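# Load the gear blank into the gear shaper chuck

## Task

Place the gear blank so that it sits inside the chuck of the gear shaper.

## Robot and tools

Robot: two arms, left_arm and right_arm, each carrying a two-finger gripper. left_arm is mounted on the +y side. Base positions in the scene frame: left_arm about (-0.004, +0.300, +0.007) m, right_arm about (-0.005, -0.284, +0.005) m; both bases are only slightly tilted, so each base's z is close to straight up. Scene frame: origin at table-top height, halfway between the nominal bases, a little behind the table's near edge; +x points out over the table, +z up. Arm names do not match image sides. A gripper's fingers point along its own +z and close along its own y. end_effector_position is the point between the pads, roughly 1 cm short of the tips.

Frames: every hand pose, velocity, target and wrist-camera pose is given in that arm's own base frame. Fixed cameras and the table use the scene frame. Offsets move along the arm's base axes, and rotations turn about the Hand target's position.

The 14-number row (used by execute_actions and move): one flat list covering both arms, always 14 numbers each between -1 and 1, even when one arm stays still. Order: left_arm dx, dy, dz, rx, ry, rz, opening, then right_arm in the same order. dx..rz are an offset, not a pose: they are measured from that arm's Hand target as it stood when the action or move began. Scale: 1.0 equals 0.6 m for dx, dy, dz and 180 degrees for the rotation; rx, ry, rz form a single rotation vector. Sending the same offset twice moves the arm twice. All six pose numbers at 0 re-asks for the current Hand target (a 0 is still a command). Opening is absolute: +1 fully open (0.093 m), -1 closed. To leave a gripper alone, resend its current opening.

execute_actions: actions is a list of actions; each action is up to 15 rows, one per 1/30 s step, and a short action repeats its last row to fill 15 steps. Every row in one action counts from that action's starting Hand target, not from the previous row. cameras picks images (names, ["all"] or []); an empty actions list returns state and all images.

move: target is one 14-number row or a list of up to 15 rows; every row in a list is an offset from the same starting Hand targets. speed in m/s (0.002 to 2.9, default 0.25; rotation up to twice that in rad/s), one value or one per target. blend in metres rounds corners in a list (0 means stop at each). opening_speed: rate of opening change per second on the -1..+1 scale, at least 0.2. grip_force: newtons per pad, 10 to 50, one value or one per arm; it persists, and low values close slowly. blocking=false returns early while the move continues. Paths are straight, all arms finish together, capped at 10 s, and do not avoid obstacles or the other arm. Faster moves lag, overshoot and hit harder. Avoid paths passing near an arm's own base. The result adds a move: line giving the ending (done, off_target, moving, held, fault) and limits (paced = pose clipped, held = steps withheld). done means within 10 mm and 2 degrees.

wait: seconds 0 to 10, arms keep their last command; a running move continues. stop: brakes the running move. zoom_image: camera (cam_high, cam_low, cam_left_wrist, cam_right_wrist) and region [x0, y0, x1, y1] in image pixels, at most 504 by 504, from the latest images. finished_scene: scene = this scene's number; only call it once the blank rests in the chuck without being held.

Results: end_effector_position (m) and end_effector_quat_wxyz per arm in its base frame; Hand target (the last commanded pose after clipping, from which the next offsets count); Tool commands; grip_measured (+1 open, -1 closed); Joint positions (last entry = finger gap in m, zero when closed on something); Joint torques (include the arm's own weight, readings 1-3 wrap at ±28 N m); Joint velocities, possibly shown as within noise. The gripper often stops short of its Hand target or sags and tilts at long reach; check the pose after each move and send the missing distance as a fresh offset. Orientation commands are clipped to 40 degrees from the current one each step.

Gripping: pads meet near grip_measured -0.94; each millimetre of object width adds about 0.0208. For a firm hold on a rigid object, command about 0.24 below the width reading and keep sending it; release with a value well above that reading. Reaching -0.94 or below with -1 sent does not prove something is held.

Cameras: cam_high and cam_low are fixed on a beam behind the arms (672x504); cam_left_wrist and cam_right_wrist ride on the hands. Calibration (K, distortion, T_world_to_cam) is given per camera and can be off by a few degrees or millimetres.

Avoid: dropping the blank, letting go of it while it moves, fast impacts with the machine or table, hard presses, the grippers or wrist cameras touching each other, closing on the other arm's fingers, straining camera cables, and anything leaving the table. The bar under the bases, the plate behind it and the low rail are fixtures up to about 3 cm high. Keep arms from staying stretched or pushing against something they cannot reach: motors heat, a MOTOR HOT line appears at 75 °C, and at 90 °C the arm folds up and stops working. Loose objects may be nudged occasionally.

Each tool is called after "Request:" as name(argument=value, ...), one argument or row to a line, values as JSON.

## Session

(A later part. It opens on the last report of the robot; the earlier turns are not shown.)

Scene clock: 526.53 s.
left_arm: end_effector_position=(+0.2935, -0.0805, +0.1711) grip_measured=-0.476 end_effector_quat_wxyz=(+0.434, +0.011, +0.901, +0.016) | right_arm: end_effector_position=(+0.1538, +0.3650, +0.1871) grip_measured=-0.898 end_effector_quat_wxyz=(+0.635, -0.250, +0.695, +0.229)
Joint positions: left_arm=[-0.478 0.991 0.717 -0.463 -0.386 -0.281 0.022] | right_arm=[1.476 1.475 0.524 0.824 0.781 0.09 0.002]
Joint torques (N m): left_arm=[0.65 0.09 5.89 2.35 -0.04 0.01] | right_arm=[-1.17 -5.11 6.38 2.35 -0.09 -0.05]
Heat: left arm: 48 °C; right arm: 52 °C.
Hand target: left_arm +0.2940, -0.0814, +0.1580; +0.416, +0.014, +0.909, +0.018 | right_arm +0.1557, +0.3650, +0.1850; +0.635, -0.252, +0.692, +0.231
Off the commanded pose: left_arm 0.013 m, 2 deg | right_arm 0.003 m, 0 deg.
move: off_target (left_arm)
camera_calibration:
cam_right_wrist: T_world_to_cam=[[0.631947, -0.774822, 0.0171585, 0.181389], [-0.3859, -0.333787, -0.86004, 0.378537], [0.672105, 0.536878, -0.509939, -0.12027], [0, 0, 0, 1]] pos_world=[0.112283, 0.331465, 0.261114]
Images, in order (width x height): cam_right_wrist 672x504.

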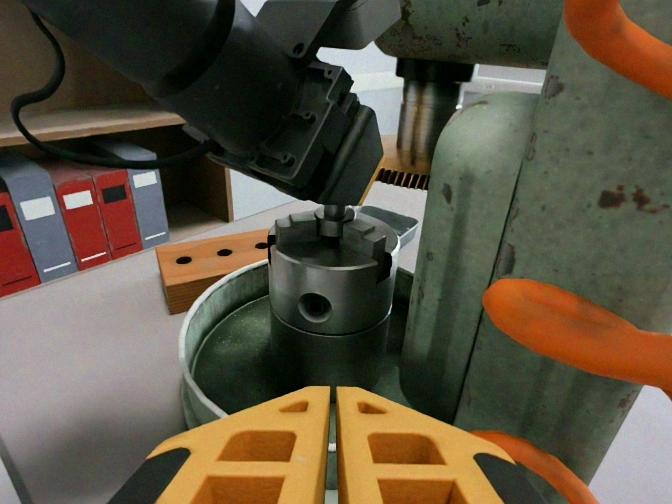

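Request:
wait(
  seconds=0.1,
  cameras=["cam_left_wrist","cam_right_wrist"],
)

Request:
zoom_image(
  camera="cam_left_wrist",
  region=[230, 280, 480, 504],
)

Request:
zoom_image(
  camera="cam_right_wrist",
  region=[305, 195, 365, 230],
)

Scene clock: 532.47 s.
left_arm: end_effector_position=(+0.2935, -0.0805, +0.1711) grip_measured=-0.476 end_effector_quat_wxyz=(+0.434, +0.011, +0.901, +0.016) | right_arm: end_effector_position=(+0.1538, +0.3650, +0.1871) grip_measured=-0.898 end_effector_quat_wxyz=(+0.635, -0.250, +0.695, +0.229)
Joint positions: left_arm=[-0.478 0.991 0.717 -0.463 -0.386 -0.281 0.022] | right_arm=[1.476 1.475 0.524 0.824 0.781 0.09 0.002]
Joint torques (N m): left_arm=[0.62 0.25 5.9 2.33 -0.04 0] | right_arm=[-1.17 -5.05 6.39 2.35 -0.09 -0.05]
Heat: left arm: 48 °C; right arm: 52 °C.
Hand target: left_arm +0.2940, -0.0814, +0.1580; +0.416, +0.014, +0.909, +0.018 | right_arm +0.1557, +0.3650, +0.1850; +0.635, -0.252, +0.692, +0.231
Tool commands: left_gripper/opening=-0.65 right_gripper/opening=-0.9
Off the commanded pose: left_arm 0.013 m, 2 deg | right_arm 0.003 m, 0 deg.
wait: 0.10 s; at rest from the start
camera_calibration:
cam_left_wrist: T_world_to_cam=[[0.00367455, -0.999626, -0.0270915, -0.076198], [-0.897957, 0.00862382, -0.439998, 0.3767], [0.440067, 0.0259438, -0.89759, 0.113688], [0, 0, 0, 1]] pos_world=[0.28851, -0.0823676, 0.265728]
cam_right_wrist: T_world_to_cam=[[0.631947, -0.774822, 0.0171585, 0.181389], [-0.3859, -0.333787, -0.86004, 0.378537], [0.672105, 0.536878, -0.509939, -0.12027], [0, 0, 0, 1]] pos_world=[0.112283, 0.331465, 0.261114]
Images, in order (width x height): cam_left_wrist 672x504, cam_right_wrist 672x504.

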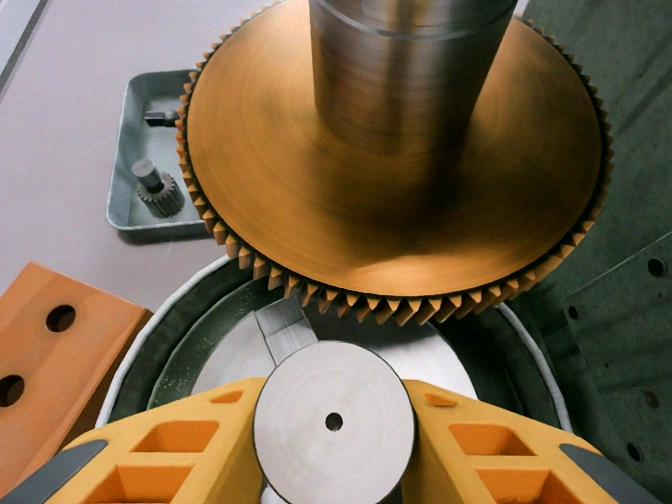

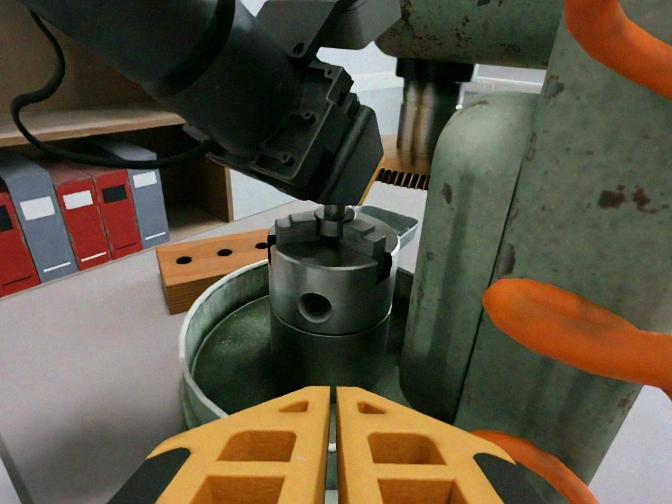

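Scaled by 2.016 from the camera's 672x504 image, which has a finer 960x720 frame.

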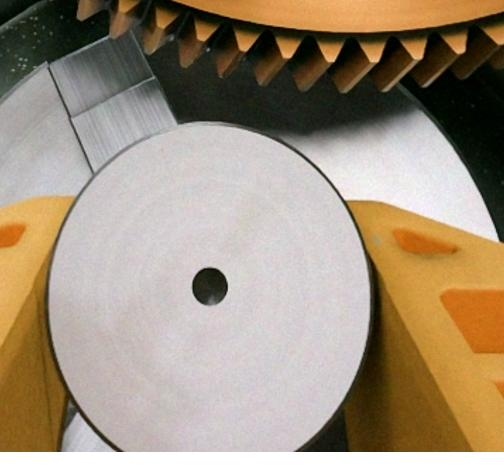

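Scaled by 8.400 from the camera's 672x504 image, which has a finer 960x720 frame.

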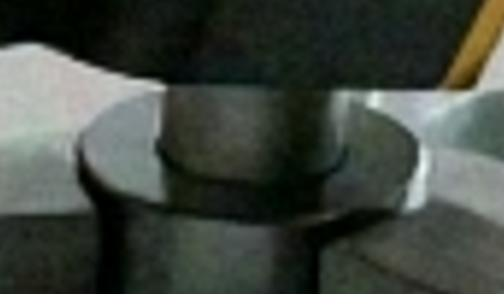

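Request:
move(
  target=[
    [0,0,0,0.01,0,0,-0.65,0,0,0,0,0,0,-0.9],
    [0,0,0,-0.01,0,0,-0.65,0,0,0,0,0,0,-0.9],
    [0,0,0,0,0.012,0,-0.65,0,0,0,0,0,0,-0.9],
    [0.001,0,0,0,-0.018,0,-0.65,0,0,0,0,0,0,-0.9],
    [0.001,0.001,-0.003,0.006,0.0,0,-0.65,0,0,0,0,0,0,-0.9],
    [0,-0.001,-0.003,-0.006,0.0,0,-0.65,0,0,0,0,0,0,-0.9],
    [0,0,-0.003,0,0,0,-0.65,0,0,0,0,0,0,-0.9],
  ],
  speed=0.03,
  blend=0.0008,
  cameras=["cam_right_wrist"],
)

Request:
zoom_image(
  camera="cam_right_wrist",
  region=[305, 195, 365, 230],
)

Scene clock: 553.37 s.
left_arm: end_effector_position=(+0.2966, -0.0805, +0.1709) grip_measured=-0.476 end_effector_quat_wxyz=(+0.443, +0.007, +0.896, +0.016) | right_arm: end_effector_position=(+0.1538, +0.3650, +0.1871) grip_measured=-0.898 end_effector_quat_wxyz=(+0.635, -0.250, +0.695, +0.229)
Joint positions: left_arm=[-0.477 0.993 0.702 -0.427 -0.395 -0.281 0.022] | right_arm=[1.476 1.475 0.524 0.824 0.781 0.09 0.002]
Joint torques (N m): left_arm=[0.64 -0.01 6.58 2.03 0.03 0] | right_arm=[-1.17 -5.09 6.38 2.35 -0.09 -0.05]
Heat: left arm: 47 °C; right arm: 52 °C.
Hand target: left_arm +0.2941, -0.0813, +0.1563; +0.416, +0.013, +0.909, +0.018 | right_arm +0.1557, +0.3650, +0.1850; +0.635, -0.252, +0.692, +0.231
Off the commanded pose: left_arm 0.015 m, 3 deg | right_arm 0.003 m, 0 deg.
move: off_target (left_arm)
camera_calibration:
cam_right_wrist: T_world_to_cam=[[0.631947, -0.774822, 0.0171585, 0.181389], [-0.3859, -0.333787, -0.86004, 0.378537], [0.672105, 0.536878, -0.509939, -0.12027], [0, 0, 0, 1]] pos_world=[0.112283, 0.331465, 0.261114]
Images, in order (width x height): cam_right_wrist 672x504.

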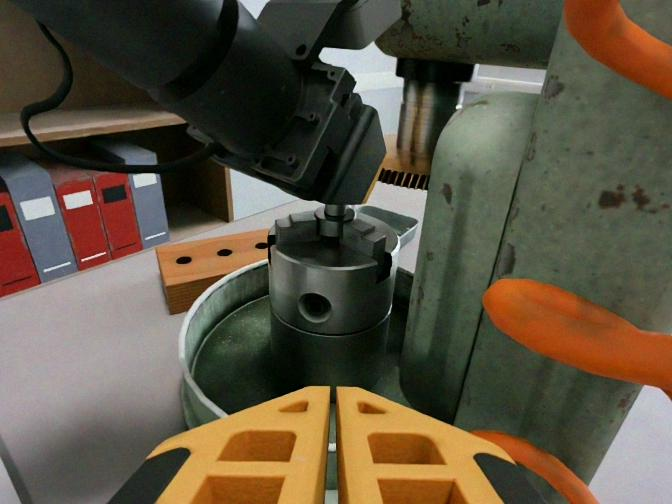

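Scaled by 8.400 from the camera's 672x504 image, which has a finer 960x720 frame.

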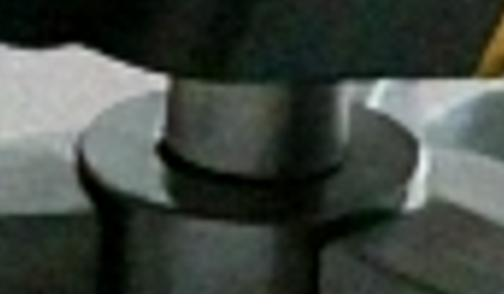

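Request:
move(
  target=[
    [0.0028,-0.0027,0.068,0,-0.0183,0,-0.65,0,0,0,0,0,0,-0.9],
    [0.0028,-0.0027,0.038,0,-0.0183,0,-0.65,0,0,0,0,0,0,-0.9],
  ],
  speed=0.03,
  cameras=["cam_right_wrist"],
)

Request:
zoom_image(
  camera="cam_right_wrist",
  region=[305, 190, 365, 230],
)

Scene clock: 573.73 s.
left_arm: end_effector_position=(+0.2924, -0.0800, +0.1755) grip_measured=-0.476 end_effector_quat_wxyz=(+0.428, +0.013, +0.903, +0.021) | right_arm: end_effector_position=(+0.1538, +0.3650, +0.1871) grip_measured=-0.898 end_effector_quat_wxyz=(+0.635, -0.250, +0.695, +0.229)
Joint positions: left_arm=[-0.48 0.996 0.746 -0.503 -0.391 -0.281 0.022] | right_arm=[1.476 1.475 0.524 0.824 0.781 0.09 0.002]
Joint torques (N m): left_arm=[-0.83 -2.8 6 2.72 -0.32 0.05] | right_arm=[-1.17 -5.11 6.38 2.35 -0.09 -0.05]
Heat: left arm: 46 °C; right arm: 53 °C.
Hand target: left_arm +0.2958, -0.0830, +0.1791; +0.442, +0.013, +0.897, +0.018 | right_arm +0.1557, +0.3650, +0.1850; +0.635, -0.252, +0.692, +0.231
Off the commanded pose: left_arm 0.006 m, 2 deg | right_arm 0.003 m, 0 deg.
move: done
camera_calibration:
cam_right_wrist: T_world_to_cam=[[0.631947, -0.774822, 0.0171585, 0.181389], [-0.3859, -0.333787, -0.86004, 0.378537], [0.672105, 0.536878, -0.509939, -0.12027], [0, 0, 0, 1]] pos_world=[0.112283, 0.331465, 0.261114]
Images, in order (width x height): cam_right_wrist 672x504.

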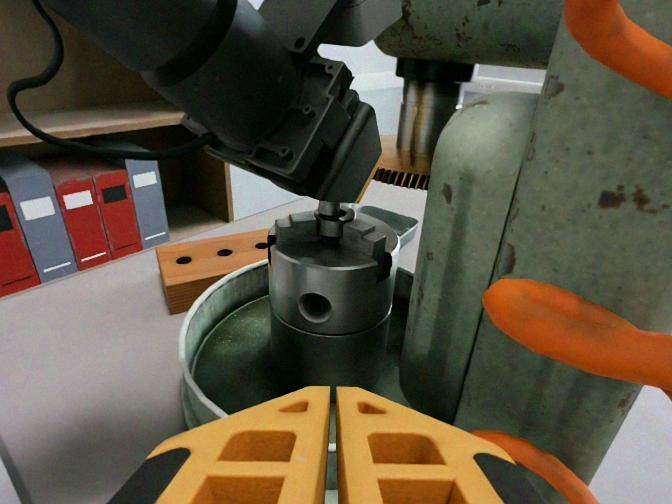

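Scaled by 8.400 from the camera's 672x504 image, which has a finer 960x720 frame.

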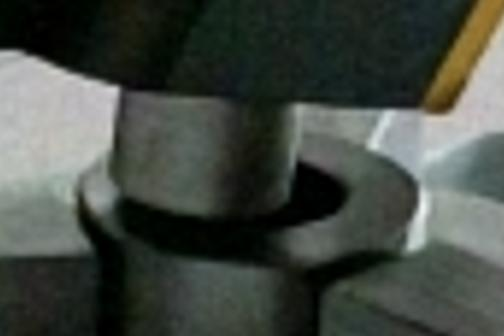

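Request:
wait(
  seconds=0.1,
  cameras=["cam_left_wrist","cam_right_wrist"],
)

Request:
zoom_image(
  camera="cam_left_wrist",
  region=[230, 320, 440, 504],
)

Request:
zoom_image(
  camera="cam_right_wrist",
  region=[300, 170, 390, 245],
)

Scene clock: 584.27 s.
left_arm: end_effector_position=(+0.2925, -0.0800, +0.1755) grip_measured=-0.476 end_effector_quat_wxyz=(+0.428, +0.013, +0.903, +0.021) | right_arm: end_effector_position=(+0.1538, +0.3650, +0.1871) grip_measured=-0.898 end_effector_quat_wxyz=(+0.635, -0.250, +0.695, +0.229)
Joint positions: left_arm=[-0.48 0.996 0.746 -0.502 -0.391 -0.281 0.022] | right_arm=[1.476 1.475 0.524 0.824 0.781 0.09 0.002]
Joint torques (N m): left_arm=[-0.87 -2.86 5.94 2.72 -0.31 0.05] | right_arm=[-1.18 -5.11 6.38 2.35 -0.09 -0.05]
Heat: left arm: 47 °C; right arm: 53 °C.
Hand target: left_arm +0.2958, -0.0830, +0.1791; +0.442, +0.013, +0.897, +0.018 | right_arm +0.1557, +0.3650, +0.1850; +0.635, -0.252, +0.692, +0.231
Tool commands: left_gripper/opening=-0.65 right_gripper/opening=-0.9
Off the commanded pose: left_arm 0.006 m, 2 deg | right_arm 0.003 m, 0 deg.
wait: 0.10 s; at rest from the start
camera_calibration:
cam_left_wrist: T_world_to_cam=[[0.00432169, -0.999308, -0.0369533, -0.0739928], [-0.903007, 0.0119757, -0.429459, 0.377556], [0.429604, 0.0352251, -0.90233, 0.122732], [0, 0, 0, 1]] pos_world=[0.288529, -0.0827863, 0.270156]
cam_right_wrist: T_world_to_cam=[[0.631947, -0.774822, 0.0171585, 0.181389], [-0.3859, -0.333787, -0.86004, 0.378537], [0.672105, 0.536878, -0.509939, -0.12027], [0, 0, 0, 1]] pos_world=[0.112283, 0.331465, 0.261114]
Images, in order (width x height): cam_left_wrist 672x504, cam_right_wrist 672x504.

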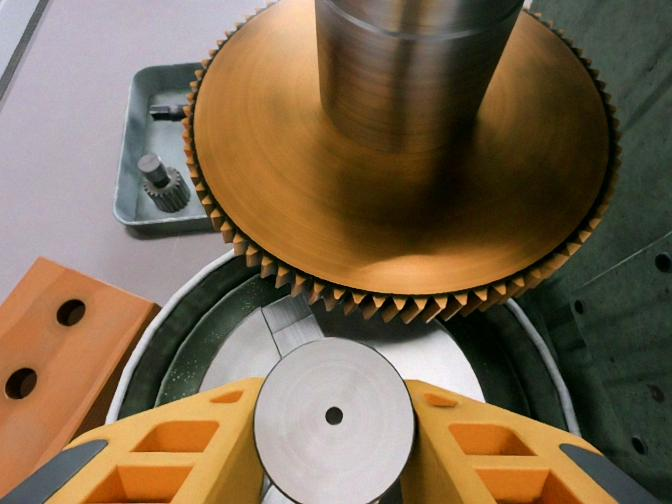

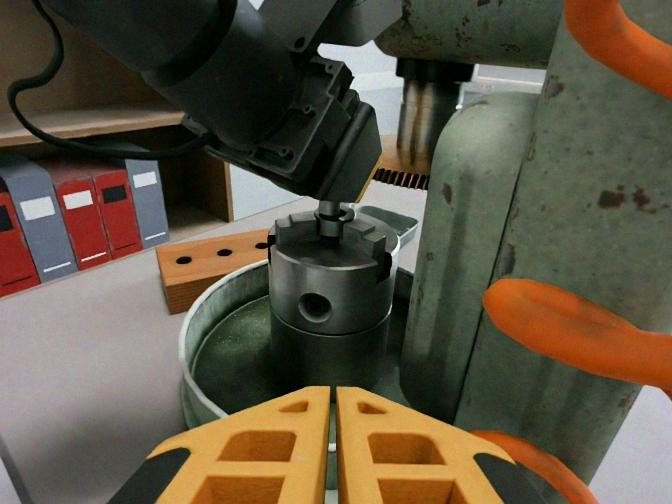

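Scaled by 2.400 from the camera's 672x504 image, which has a finer 960x720 frame.

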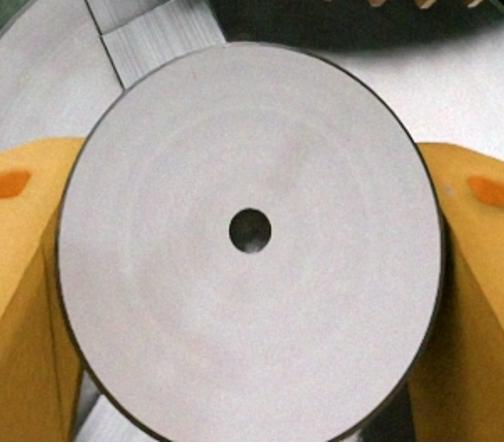

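Scaled by 5.600 from the camera's 672x504 image, which has a finer 960x720 frame.

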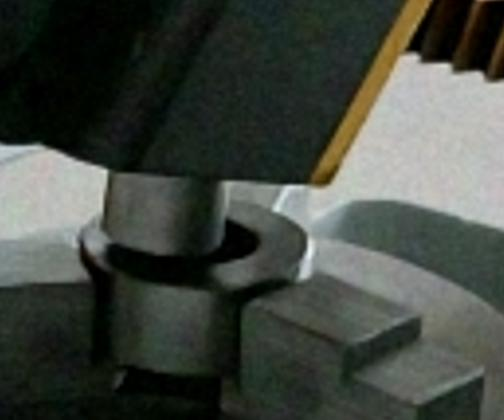

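Request:
move(
  target=[0,0,0.012,0,-0.0361,0,-0.65,0,0,0,0,0,0,-0.9],
  speed=0.04,
  cameras=["cam_right_wrist"],
)

Request:
zoom_image(
  camera="cam_right_wrist",
  region=[300, 180, 372, 240],
)

Scene clock: 599.37 s.
left_arm: end_effector_position=(+0.2936, -0.0809, +0.1781) grip_measured=-0.476 end_effector_quat_wxyz=(+0.473, +0.011, +0.881, +0.022) | right_arm: end_effector_position=(+0.1538, +0.3650, +0.1871) grip_measured=-0.898 end_effector_quat_wxyz=(+0.635, -0.250, +0.695, +0.229)
Joint positions: left_arm=[-0.509 0.943 0.66 -0.375 -0.446 -0.262 0.022] | right_arm=[1.476 1.475 0.524 0.824 0.781 0.09 0.002]
Joint torques (N m): left_arm=[-0.84 -3.75 6.02 2.86 -0.36 0.11] | right_arm=[-1.17 -5.09 6.39 2.35 -0.09 -0.05]
Heat: left arm: 47 °C; right arm: 53 °C.
Hand target: left_arm +0.2958, -0.0830, +0.1862; +0.492, +0.012, +0.870, +0.019 | right_arm +0.1557, +0.3650, +0.1850; +0.635, -0.252, +0.692, +0.231
Off the commanded pose: left_arm 0.009 m, 3 deg | right_arm 0.003 m, 0 deg.
move: off_target (left_arm)
camera_calibration:
cam_right_wrist: T_world_to_cam=[[0.631947, -0.774822, 0.0171585, 0.181389], [-0.3859, -0.333787, -0.86004, 0.378537], [0.672105, 0.536878, -0.509939, -0.12027], [0, 0, 0, 1]] pos_world=[0.112283, 0.331465, 0.261114]
Images, in order (width x height): cam_right_wrist 672x504.

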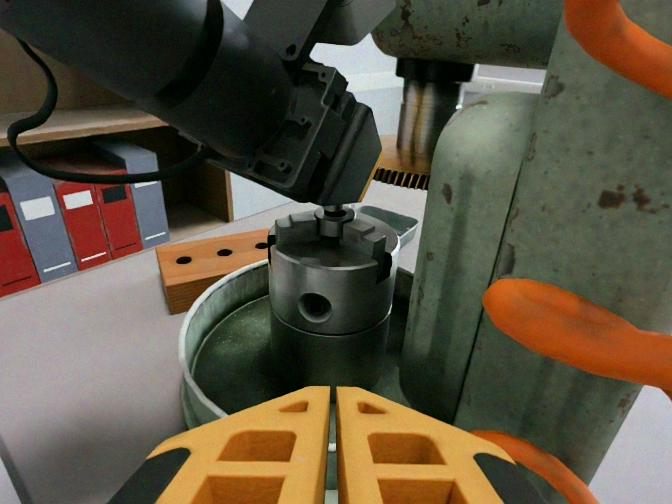

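Scaled by 7.000 from the camera's 672x504 image, which has a finer 960x720 frame.

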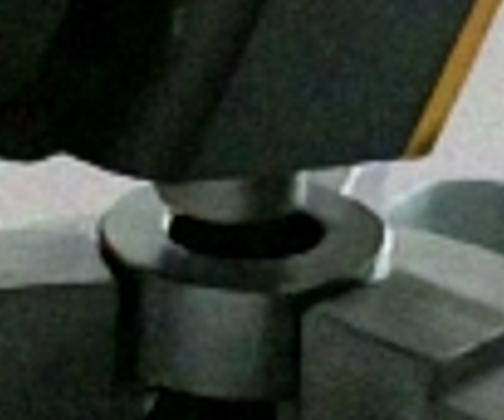

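Request:
move(
  target=[-0.0012,-0.006,-0.005,0,-0.002,0,-0.65,0,0,0,0,0,0,-0.9],
  speed=0.03,
  cameras=["cam_right_wrist"],
)

Request:
zoom_image(
  camera="cam_right_wrist",
  region=[300, 180, 372, 240],
)

Scene clock: 605.60 s.
left_arm: end_effector_position=(+0.2927, -0.0843, +0.1761) grip_measured=-0.476 end_effector_quat_wxyz=(+0.477, +0.016, +0.878, +0.024) | right_arm: end_effector_position=(+0.1538, +0.3650, +0.1871) grip_measured=-0.898 end_effector_quat_wxyz=(+0.635, -0.250, +0.695, +0.229)
Joint positions: left_arm=[-0.53 0.943 0.646 -0.356 -0.464 -0.262 0.022] | right_arm=[1.476 1.475 0.524 0.824 0.781 0.09 0.002]
Joint torques (N m): left_arm=[-0.81 -3.28 6.06 2.84 -0.34 0.04] | right_arm=[-1.17 -5.11 6.35 2.35 -0.08 -0.05]
Heat: left arm: 48 °C; right arm: 53 °C.
Hand target: left_arm +0.2950, -0.0865, +0.1832; +0.495, +0.012, +0.869, +0.019 | right_arm +0.1557, +0.3650, +0.1850; +0.635, -0.252, +0.692, +0.231
Off the commanded pose: left_arm 0.008 m, 2 deg | right_arm 0.003 m, 0 deg.
move: done
camera_calibration:
cam_right_wrist: T_world_to_cam=[[0.631947, -0.774822, 0.0171585, 0.181389], [-0.3859, -0.333787, -0.86004, 0.378537], [0.672105, 0.536878, -0.509939, -0.12027], [0, 0, 0, 1]] pos_world=[0.112283, 0.331465, 0.261114]
Images, in order (width x height): cam_right_wrist 672x504.

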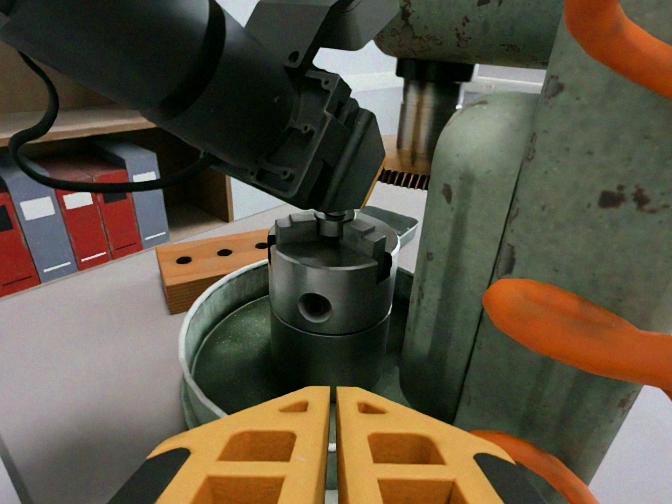

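Scaled by 7.000 from the camera's 672x504 image, which has a finer 960x720 frame.

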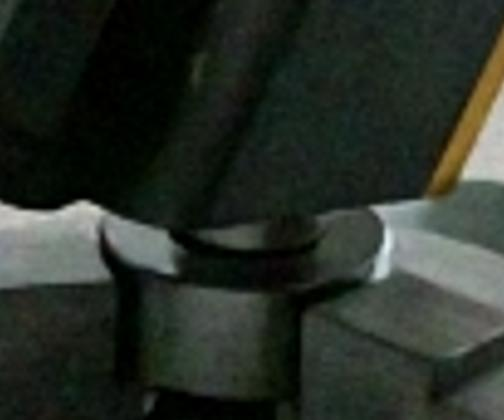

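Request:
move(
  target=[-0.0003,0,-0.01,0,0,0,-0.65,0,0,0,0,0,0,-0.9],
  speed=0.015,
  cameras=["cam_right_wrist"],
)

Request:
zoom_image(
  camera="cam_right_wrist",
  region=[300, 180, 372, 240],
)

Scene clock: 609.70 s.
left_arm: end_effector_position=(+0.2946, -0.0845, +0.1744) grip_measured=-0.476 end_effector_quat_wxyz=(+0.484, +0.012, +0.875, +0.022) | right_arm: end_effector_position=(+0.1538, +0.3650, +0.1871) grip_measured=-0.898 end_effector_quat_wxyz=(+0.635, -0.250, +0.695, +0.229)
Joint positions: left_arm=[-0.53 0.943 0.626 -0.319 -0.469 -0.262 0.022] | right_arm=[1.476 1.475 0.524 0.824 0.781 0.09 0.002]
Joint torques (N m): left_arm=[-0.9 -3.11 5.74 2.75 -0.31 0.04] | right_arm=[-1.18 -5.09 6.38 2.35 -0.09 -0.05]
Heat: left arm: 48 °C; right arm: 53 °C.
Hand target: left_arm +0.2949, -0.0865, +0.1772; +0.495, +0.012, +0.869, +0.019 | right_arm +0.1557, +0.3650, +0.1850; +0.635, -0.252, +0.692, +0.231
Off the commanded pose: left_arm 0.003 m, 1 deg | right_arm 0.003 m, 0 deg.
move: done
camera_calibration:
cam_right_wrist: T_world_to_cam=[[0.631947, -0.774822, 0.0171585, 0.181389], [-0.3859, -0.333787, -0.86004, 0.378537], [0.672105, 0.536878, -0.509939, -0.12027], [0, 0, 0, 1]] pos_world=[0.112283, 0.331465, 0.261114]
Images, in order (width x height): cam_right_wrist 672x504.

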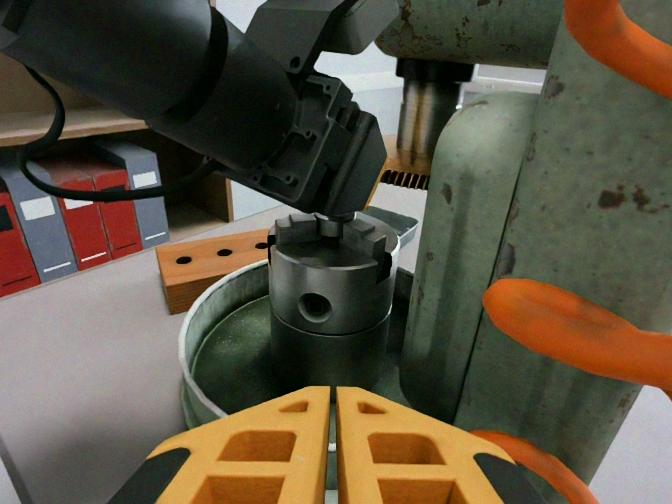

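Scaled by 7.000 from the camera's 672x504 image, which has a finer 960x720 frame.

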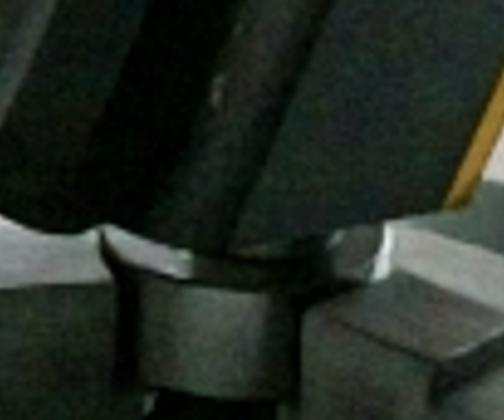

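Request:
move(
  target=[
    [0.0015,0.012,0.022,0,-0.002,0,-0.65,0,0,0,0,0,0,-0.9],
    [0.0015,0.001,0.022,0,-0.002,0,-0.65,0,0,0,0,0,0,-0.9],
    [0.0015,0.001,0.008,0,-0.002,0,-0.65,0,0,0,0,0,0,-0.9],
  ],
  speed=0.04,
  cameras=["cam_right_wrist"],
)

Request:
zoom_image(
  camera="cam_right_wrist",
  region=[300, 180, 372, 240],
)

Scene clock: 633.67 s.
left_arm: end_effector_position=(+0.2913, -0.0824, +0.1759) grip_measured=-0.476 end_effector_quat_wxyz=(+0.483, +0.019, +0.875, +0.025) | right_arm: end_effector_position=(+0.1538, +0.3650, +0.1871) grip_measured=-0.898 end_effector_quat_wxyz=(+0.635, -0.250, +0.695, +0.229)
Joint positions: left_arm=[-0.527 0.924 0.626 -0.339 -0.464 -0.247 0.022] | right_arm=[1.476 1.475 0.524 0.824 0.781 0.09 0.002]
Joint torques (N m): left_arm=[-0.88 -1.72 6.84 2.87 -0.36 -0.04] | right_arm=[-1.17 -5.11 6.38 2.35 -0.09 -0.05]
Heat: left arm: 48 °C; right arm: 53 °C.
Hand target: left_arm +0.2957, -0.0860, +0.1821; +0.498, +0.012, +0.867, +0.019 | right_arm +0.1557, +0.3650, +0.1850; +0.635, -0.252, +0.692, +0.231
Off the commanded pose: left_arm 0.008 m, 2 deg | right_arm 0.003 m, 0 deg.
move: done
camera_calibration:
cam_right_wrist: T_world_to_cam=[[0.631947, -0.774822, 0.0171585, 0.181389], [-0.3859, -0.333787, -0.86004, 0.378537], [0.672105, 0.536878, -0.509939, -0.12027], [0, 0, 0, 1]] pos_world=[0.112283, 0.331465, 0.261114]
Images, in order (width x height): cam_right_wrist 672x504.

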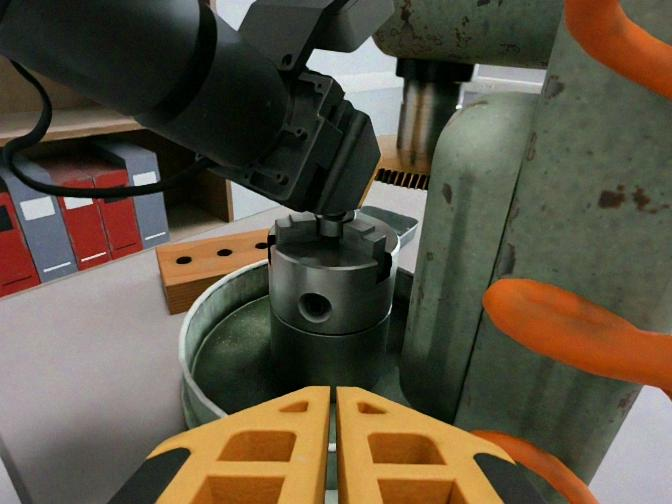

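Scaled by 7.000 from the camera's 672x504 image, which has a finer 960x720 frame.

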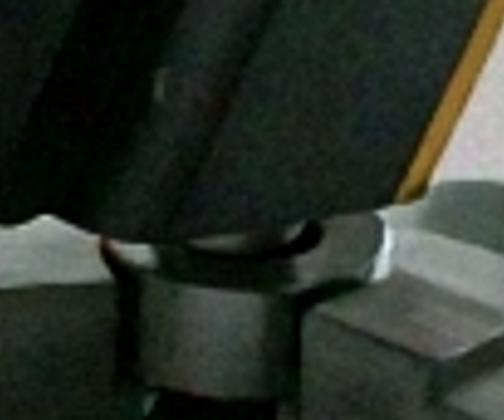

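Request:
zoom_image(
  camera="cam_right_wrist",
  region=[310, 200, 360, 235],
)

Scaled by 10.080 from the camera's 672x504 image, which has a finer 960x720 frame.

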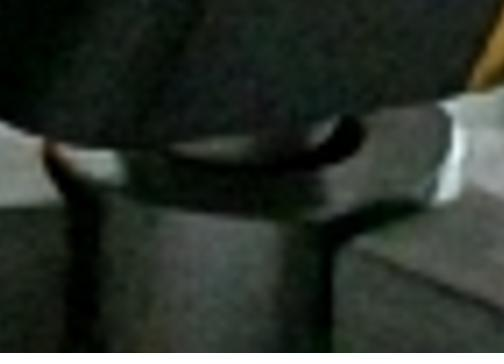

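Request:
move(
  target=[0.0012,-0.0005,-0.0115,0,-0.001,0,-0.65,0,0,0,0,0,0,-0.9],
  speed=0.015,
  cameras=["cam_right_wrist"],
)

Request:
zoom_image(
  camera="cam_right_wrist",
  region=[310, 200, 360, 235],
)

Scene clock: 657.83 s.
left_arm: end_effector_position=(+0.2938, -0.0830, +0.1742) grip_measured=-0.476 end_effector_quat_wxyz=(+0.490, +0.015, +0.871, +0.023) | right_arm: end_effector_position=(+0.1538, +0.3650, +0.1871) grip_measured=-0.898 end_effector_quat_wxyz=(+0.635, -0.250, +0.695, +0.229)
Joint positions: left_arm=[-0.527 0.928 0.607 -0.299 -0.469 -0.247 0.022] | right_arm=[1.476 1.475 0.524 0.824 0.781 0.09 0.002]
Joint torques (N m): left_arm=[-0.9 -1.54 5.87 2.87 -0.31 -0.04] | right_arm=[-1.16 -5.12 6.39 2.35 -0.09 -0.05]
Heat: left arm: 49 °C; right arm: 53 °C.
Hand target: left_arm +0.2965, -0.0863, +0.1751; +0.499, +0.012, +0.866, +0.019 | right_arm +0.1557, +0.3650, +0.1850; +0.635, -0.252, +0.692, +0.231
Off the commanded pose: left_arm 0.004 m, 1 deg | right_arm 0.003 m, 0 deg.
move: done
camera_calibration:
cam_right_wrist: T_world_to_cam=[[0.631947, -0.774822, 0.0171585, 0.181389], [-0.3859, -0.333787, -0.86004, 0.378537], [0.672105, 0.536878, -0.509939, -0.12027], [0, 0, 0, 1]] pos_world=[0.112283, 0.331465, 0.261114]
Images, in order (width x height): cam_right_wrist 672x504.

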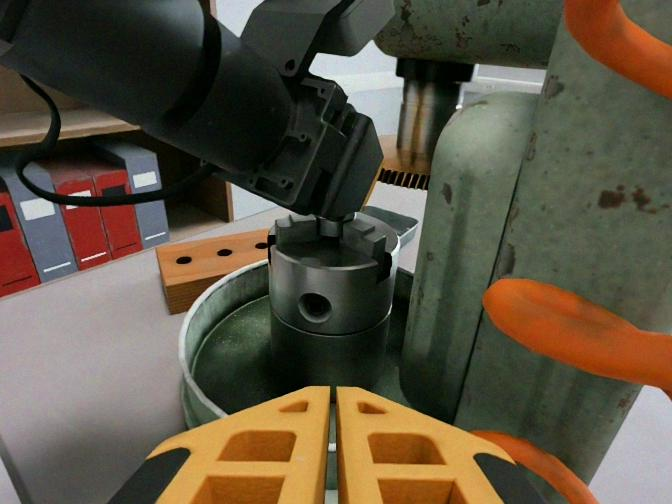

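Scaled by 10.080 from the camera's 672x504 image, which has a finer 960x720 frame.

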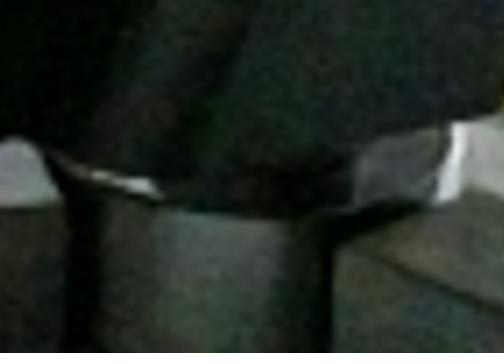

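Request:
wait(
  seconds=0.1,
  cameras=["cam_left_wrist","cam_right_wrist"],
)

Request:
zoom_image(
  camera="cam_left_wrist",
  region=[230, 320, 440, 504],
)

Scene clock: 659.90 s.
left_arm: end_effector_position=(+0.2938, -0.0830, +0.1742) grip_measured=-0.476 end_effector_quat_wxyz=(+0.490, +0.015, +0.871, +0.023) | right_arm: end_effector_position=(+0.1538, +0.3650, +0.1871) grip_measured=-0.898 end_effector_quat_wxyz=(+0.635, -0.250, +0.695, +0.229)
Joint positions: left_arm=[-0.527 0.928 0.607 -0.299 -0.469 -0.247 0.022] | right_arm=[1.476 1.475 0.524 0.824 0.781 0.09 0.002]
Joint torques (N m): left_arm=[-0.87 -1.5 5.98 2.89 -0.31 -0.02] | right_arm=[-1.18 -5.11 6.37 2.35 -0.08 -0.05]
Heat: left arm: 49 °C; right arm: 53 °C.
Hand target: left_arm +0.2964, -0.0863, +0.1751; +0.499, +0.012, +0.866, +0.019 | right_arm +0.1557, +0.3650, +0.1850; +0.635, -0.252, +0.692, +0.231
Tool commands: left_gripper/opening=-0.65 right_gripper/opening=-0.9
Off the commanded pose: left_arm 0.004 m, 1 deg | right_arm 0.003 m, 0 deg.
wait: 0.10 s; at rest from the start
camera_calibration:
cam_left_wrist: T_world_to_cam=[[0.00391537, -0.999061, -0.0431521, -0.0757544], [-0.834802, 0.0204916, -0.550168, 0.379922], [0.550536, 0.0381776, -0.833938, 0.0738373], [0, 0, 0, 1]] pos_world=[0.276806, -0.0862874, 0.267328]
cam_right_wrist: T_world_to_cam=[[0.631947, -0.774822, 0.0171585, 0.181389], [-0.3859, -0.333787, -0.86004, 0.378537], [0.672105, 0.536878, -0.509939, -0.12027], [0, 0, 0, 1]] pos_world=[0.112283, 0.331465, 0.261114]
Images, in order (width x height): cam_left_wrist 672x504, cam_right_wrist 672x504.

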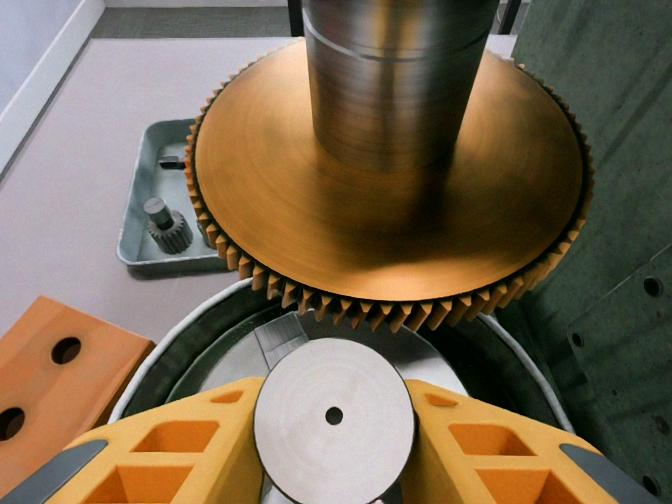

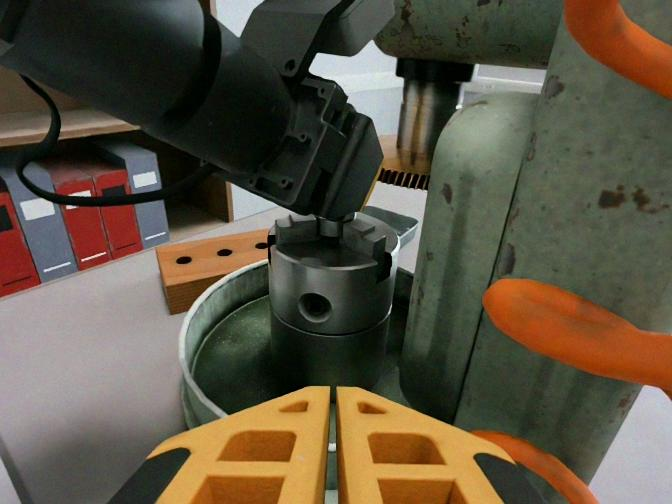

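Scaled by 2.400 from the camera's 672x504 image, which has a finer 960x720 frame.

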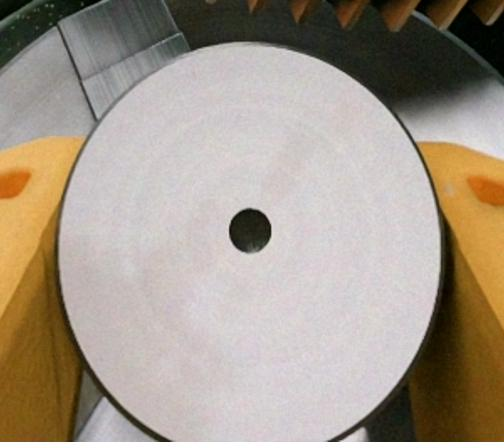

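Request:
move(
  target=[
    [0,0.006,-0.001,0,0,0,-0.65,0,0,0,0,0,0,-0.9],
    [0,-0.006,-0.001,0,0,0,-0.65,0,0,0,0,0,0,-0.9],
    [-0.003,-0.006,-0.001,0,0,0,-0.65,0,0,0,0,0,0,-0.9],
    [-0.003,0.006,-0.001,0,0,0,-0.65,0,0,0,0,0,0,-0.9],
    [-0.006,0.006,-0.002,0,0,0,-0.65,0,0,0,0,0,0,-0.9],
    [-0.006,-0.006,-0.002,0,0,0,-0.65,0,0,0,0,0,0,-0.9],
    [-0.003,0.0,-0.002,0,0,0,-0.65,0,0,0,0,0,0,-0.9],
  ],
  speed=0.01,
  blend=0.0008,
  cameras=["cam_right_wrist"],
)

Request:
zoom_image(
  camera="cam_right_wrist",
  region=[300, 180, 372, 240],
)

Scene clock: 693.37 s.
left_arm: end_effector_position=(+0.2930, -0.0826, +0.1736) grip_measured=-0.476 end_effector_quat_wxyz=(+0.495, +0.011, +0.868, +0.030) | right_arm: end_effector_position=(+0.1538, +0.3650, +0.1871) grip_measured=-0.898 end_effector_quat_wxyz=(+0.635, -0.250, +0.695, +0.229)
Joint positions: left_arm=[-0.544 0.927 0.597 -0.287 -0.502 -0.255 0.022] | right_arm=[1.476 1.475 0.524 0.824 0.781 0.09 0.002]
Joint torques (N m): left_arm=[0.25 -1.96 6.24 2.71 -0.05 0] | right_arm=[-1.16 -5.11 6.37 2.35 -0.09 -0.05]
Heat: left arm: 49 °C; right arm: 54 °C.
Hand target: left_arm +0.2947, -0.0862, +0.1739; +0.499, +0.012, +0.866, +0.019 | right_arm +0.1557, +0.3650, +0.1850; +0.635, -0.252, +0.692, +0.231
Off the commanded pose: left_arm 0.004 m, 1 deg | right_arm 0.003 m, 0 deg.
move: done
camera_calibration:
cam_right_wrist: T_world_to_cam=[[0.631947, -0.774822, 0.0171585, 0.181389], [-0.3859, -0.333787, -0.86004, 0.378537], [0.672105, 0.536878, -0.509939, -0.12027], [0, 0, 0, 1]] pos_world=[0.112283, 0.331465, 0.261114]
Images, in order (width x height): cam_right_wrist 672x504.

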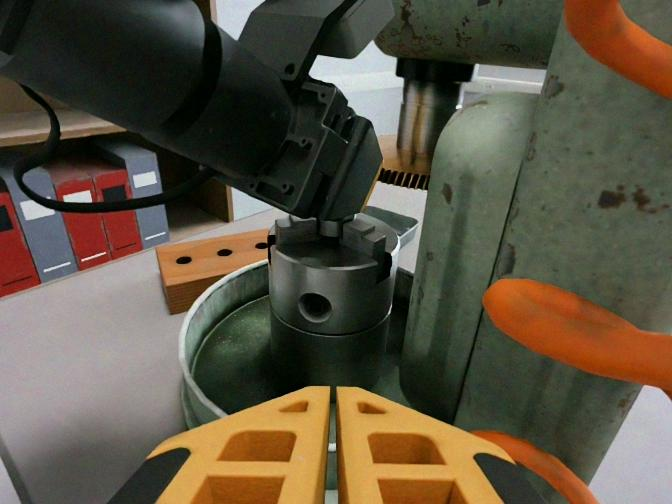

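Scaled by 7.000 from the camera's 672x504 image, which has a finer 960x720 frame.

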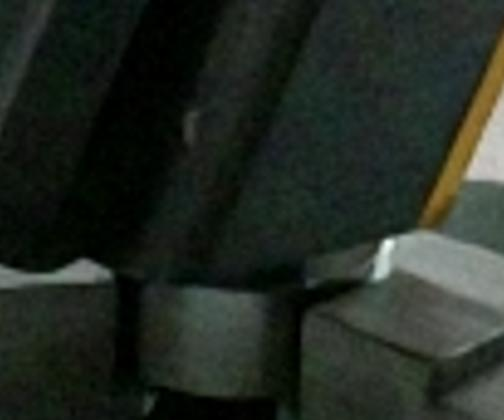

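Request:
move(
  target=[-0.01,0.0,-0.006,0,0.022,0,-0.65,0,0,0,0,0,0,-0.9],
  speed=0.02,
  cameras=["cam_right_wrist","cam_left_wrist"],
)

Request:
zoom_image(
  camera="cam_right_wrist",
  region=[300, 180, 372, 240],
)

Request:
zoom_image(
  camera="cam_left_wrist",
  region=[230, 320, 440, 504],
)

Scene clock: 724.13 s.
left_arm: end_effector_position=(+0.2927, -0.0825, +0.1726) grip_measured=-0.476 end_effector_quat_wxyz=(+0.488, +0.005, +0.872, +0.027) | right_arm: end_effector_position=(+0.1538, +0.3650, +0.1871) grip_measured=-0.898 end_effector_quat_wxyz=(+0.635, -0.250, +0.695, +0.229)
Joint positions: left_arm=[-0.541 0.935 0.609 -0.31 -0.495 -0.275 0.022] | right_arm=[1.476 1.475 0.524 0.824 0.781 0.09 0.002]
Joint torques (N m): left_arm=[-0.06 -1.77 8.91 1.69 0.1 -0.09] | right_arm=[-1.17 -5.11 6.37 2.36 -0.09 -0.05]
Heat: left arm: 51 °C; right arm: 54 °C.
Hand target: left_arm +0.2887, -0.0864, +0.1704; +0.469, +0.013, +0.883, +0.018 | right_arm +0.1557, +0.3650, +0.1850; +0.635, -0.252, +0.692, +0.231
Off the commanded pose: left_arm 0.006 m, 3 deg | right_arm 0.003 m, 0 deg.
move: off_target (left_arm)
camera_calibration:
cam_left_wrist: T_world_to_cam=[[0.0253902, -0.998838, -0.0409638, -0.0819436], [-0.837245, 0.00114358, -0.546826, 0.376621], [0.546238, 0.0481808, -0.836243, 0.0756284], [0, 0, 0, 1]] pos_world=[0.276093, -0.0859229, 0.265833]
cam_right_wrist: T_world_to_cam=[[0.631947, -0.774822, 0.0171585, 0.181389], [-0.3859, -0.333787, -0.86004, 0.378537], [0.672105, 0.536878, -0.509939, -0.12027], [0, 0, 0, 1]] pos_world=[0.112283, 0.331465, 0.261114]
Images, in order (width x height): cam_left_wrist 672x504, cam_right_wrist 672x504.

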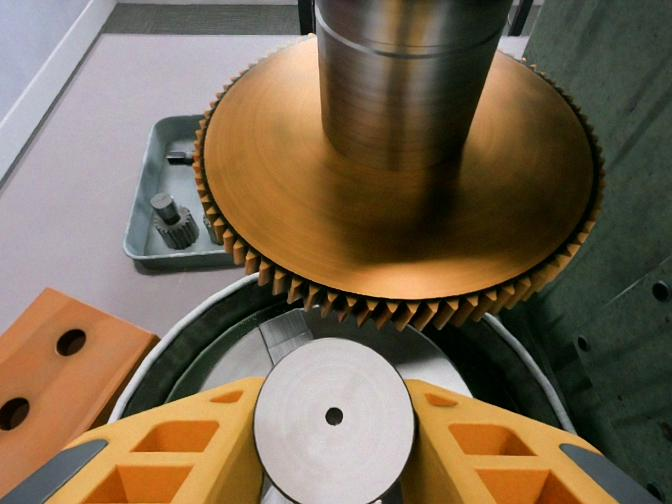

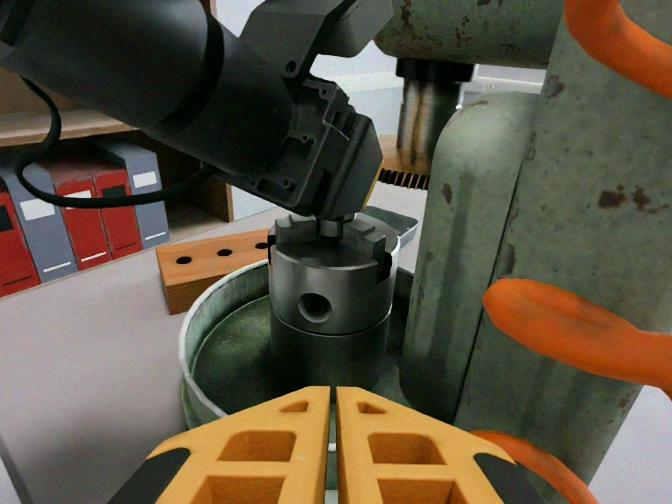

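Scaled by 7.000 from the camera's 672x504 image, which has a finer 960x720 frame.

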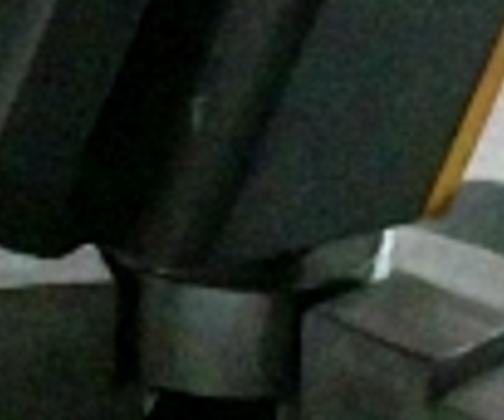

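Scaled by 2.400 from the camera's 672x504 image, which has a finer 960x720 frame.

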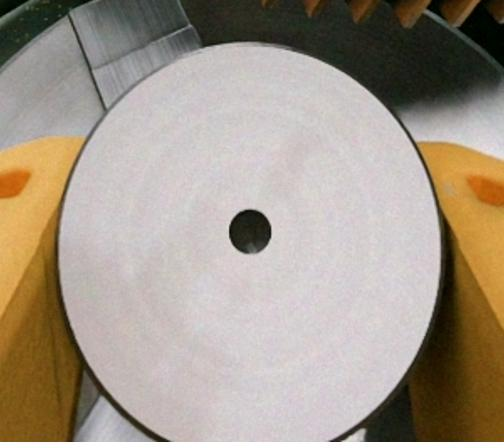

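Request:
move(
  target=[0.0,0.0,-0.008,0,0.04,0,-0.65,0,0,0,0,0,0,-0.9],
  speed=0.03,
  cameras=["cam_right_wrist","cam_left_wrist"],
)

Request:
zoom_image(
  camera="cam_right_wrist",
  region=[300, 180, 372, 240],
)

Request:
zoom_image(
  camera="cam_left_wrist",
  region=[230, 320, 440, 504],
)

Scene clock: 730.93 s.
left_arm: end_effector_position=(+0.2953, -0.0824, +0.1720) grip_measured=-0.476 end_effector_quat_wxyz=(+0.440, +0.006, +0.897, +0.027) | right_arm: end_effector_position=(+0.1538, +0.3650, +0.1871) grip_measured=-0.898 end_effector_quat_wxyz=(+0.635, -0.250, +0.695, +0.229)
Joint positions: left_arm=[-0.506 1.006 0.72 -0.452 -0.435 -0.299 0.022] | right_arm=[1.476 1.475 0.524 0.824 0.781 0.09 0.002]
Joint torques (N m): left_arm=[0.05 -1.85 8.49 1.52 0.18 -0.11] | right_arm=[-1.18 -5.09 6.37 2.35 -0.09 -0.05]
Heat: left arm: 50 °C; right arm: 54 °C.
Hand target: left_arm +0.2887, -0.0863, +0.1656; +0.413, +0.014, +0.911, +0.017 | right_arm +0.1557, +0.3650, +0.1850; +0.635, -0.252, +0.692, +0.231
Off the commanded pose: left_arm 0.010 m, 4 deg | right_arm 0.003 m, 0 deg.
move: off_target (left_arm)
camera_calibration:
cam_left_wrist: T_world_to_cam=[[0.0233155, -0.998817, -0.0426642, -0.0810907], [-0.891424, -0.00145164, -0.453169, 0.378245], [0.452571, 0.0485977, -0.890403, 0.110702], [0, 0, 0, 1]] pos_world=[0.288967, -0.0858256, 0.266519]
cam_right_wrist: T_world_to_cam=[[0.631947, -0.774822, 0.0171585, 0.181389], [-0.3859, -0.333787, -0.86004, 0.378537], [0.672105, 0.536878, -0.509939, -0.12027], [0, 0, 0, 1]] pos_world=[0.112283, 0.331465, 0.261114]
Images, in order (width x height): cam_left_wrist 672x504, cam_right_wrist 672x504.

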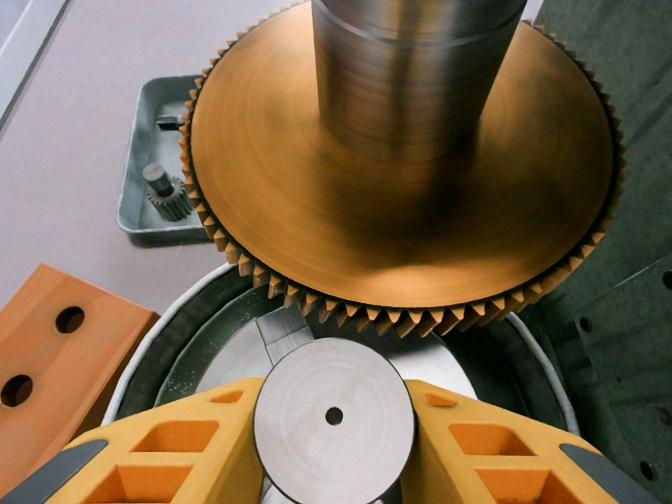

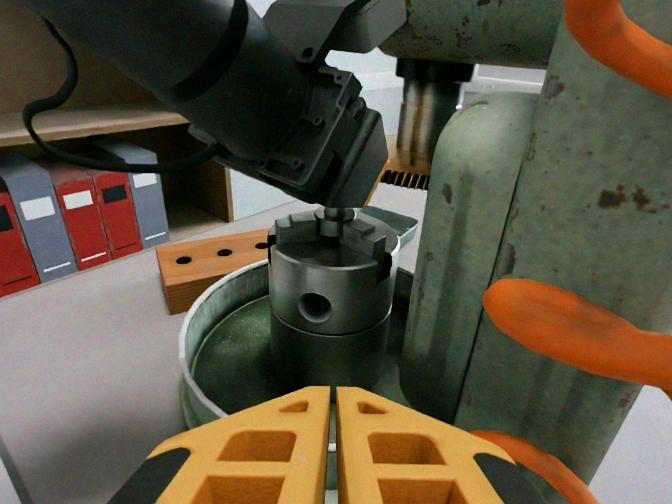

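Scaled by 7.000 from the camera's 672x504 image, which has a finer 960x720 frame.

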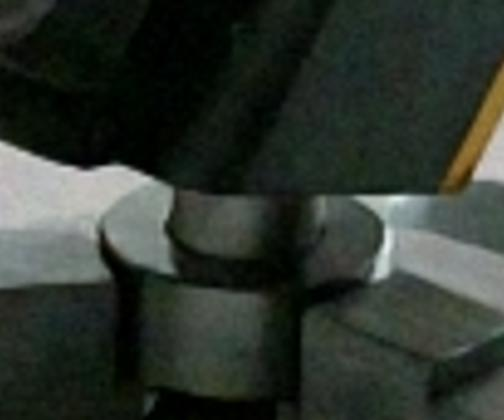

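Scaled by 2.400 from the camera's 672x504 image, which has a finer 960x720 frame.

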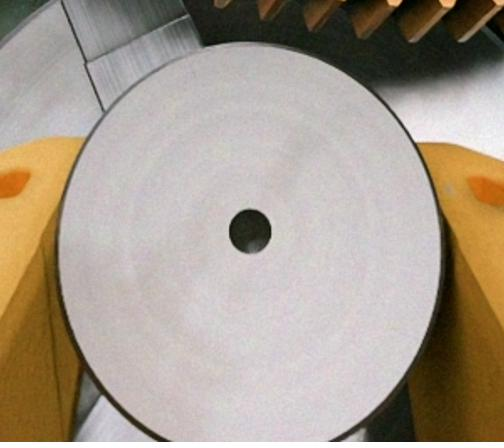

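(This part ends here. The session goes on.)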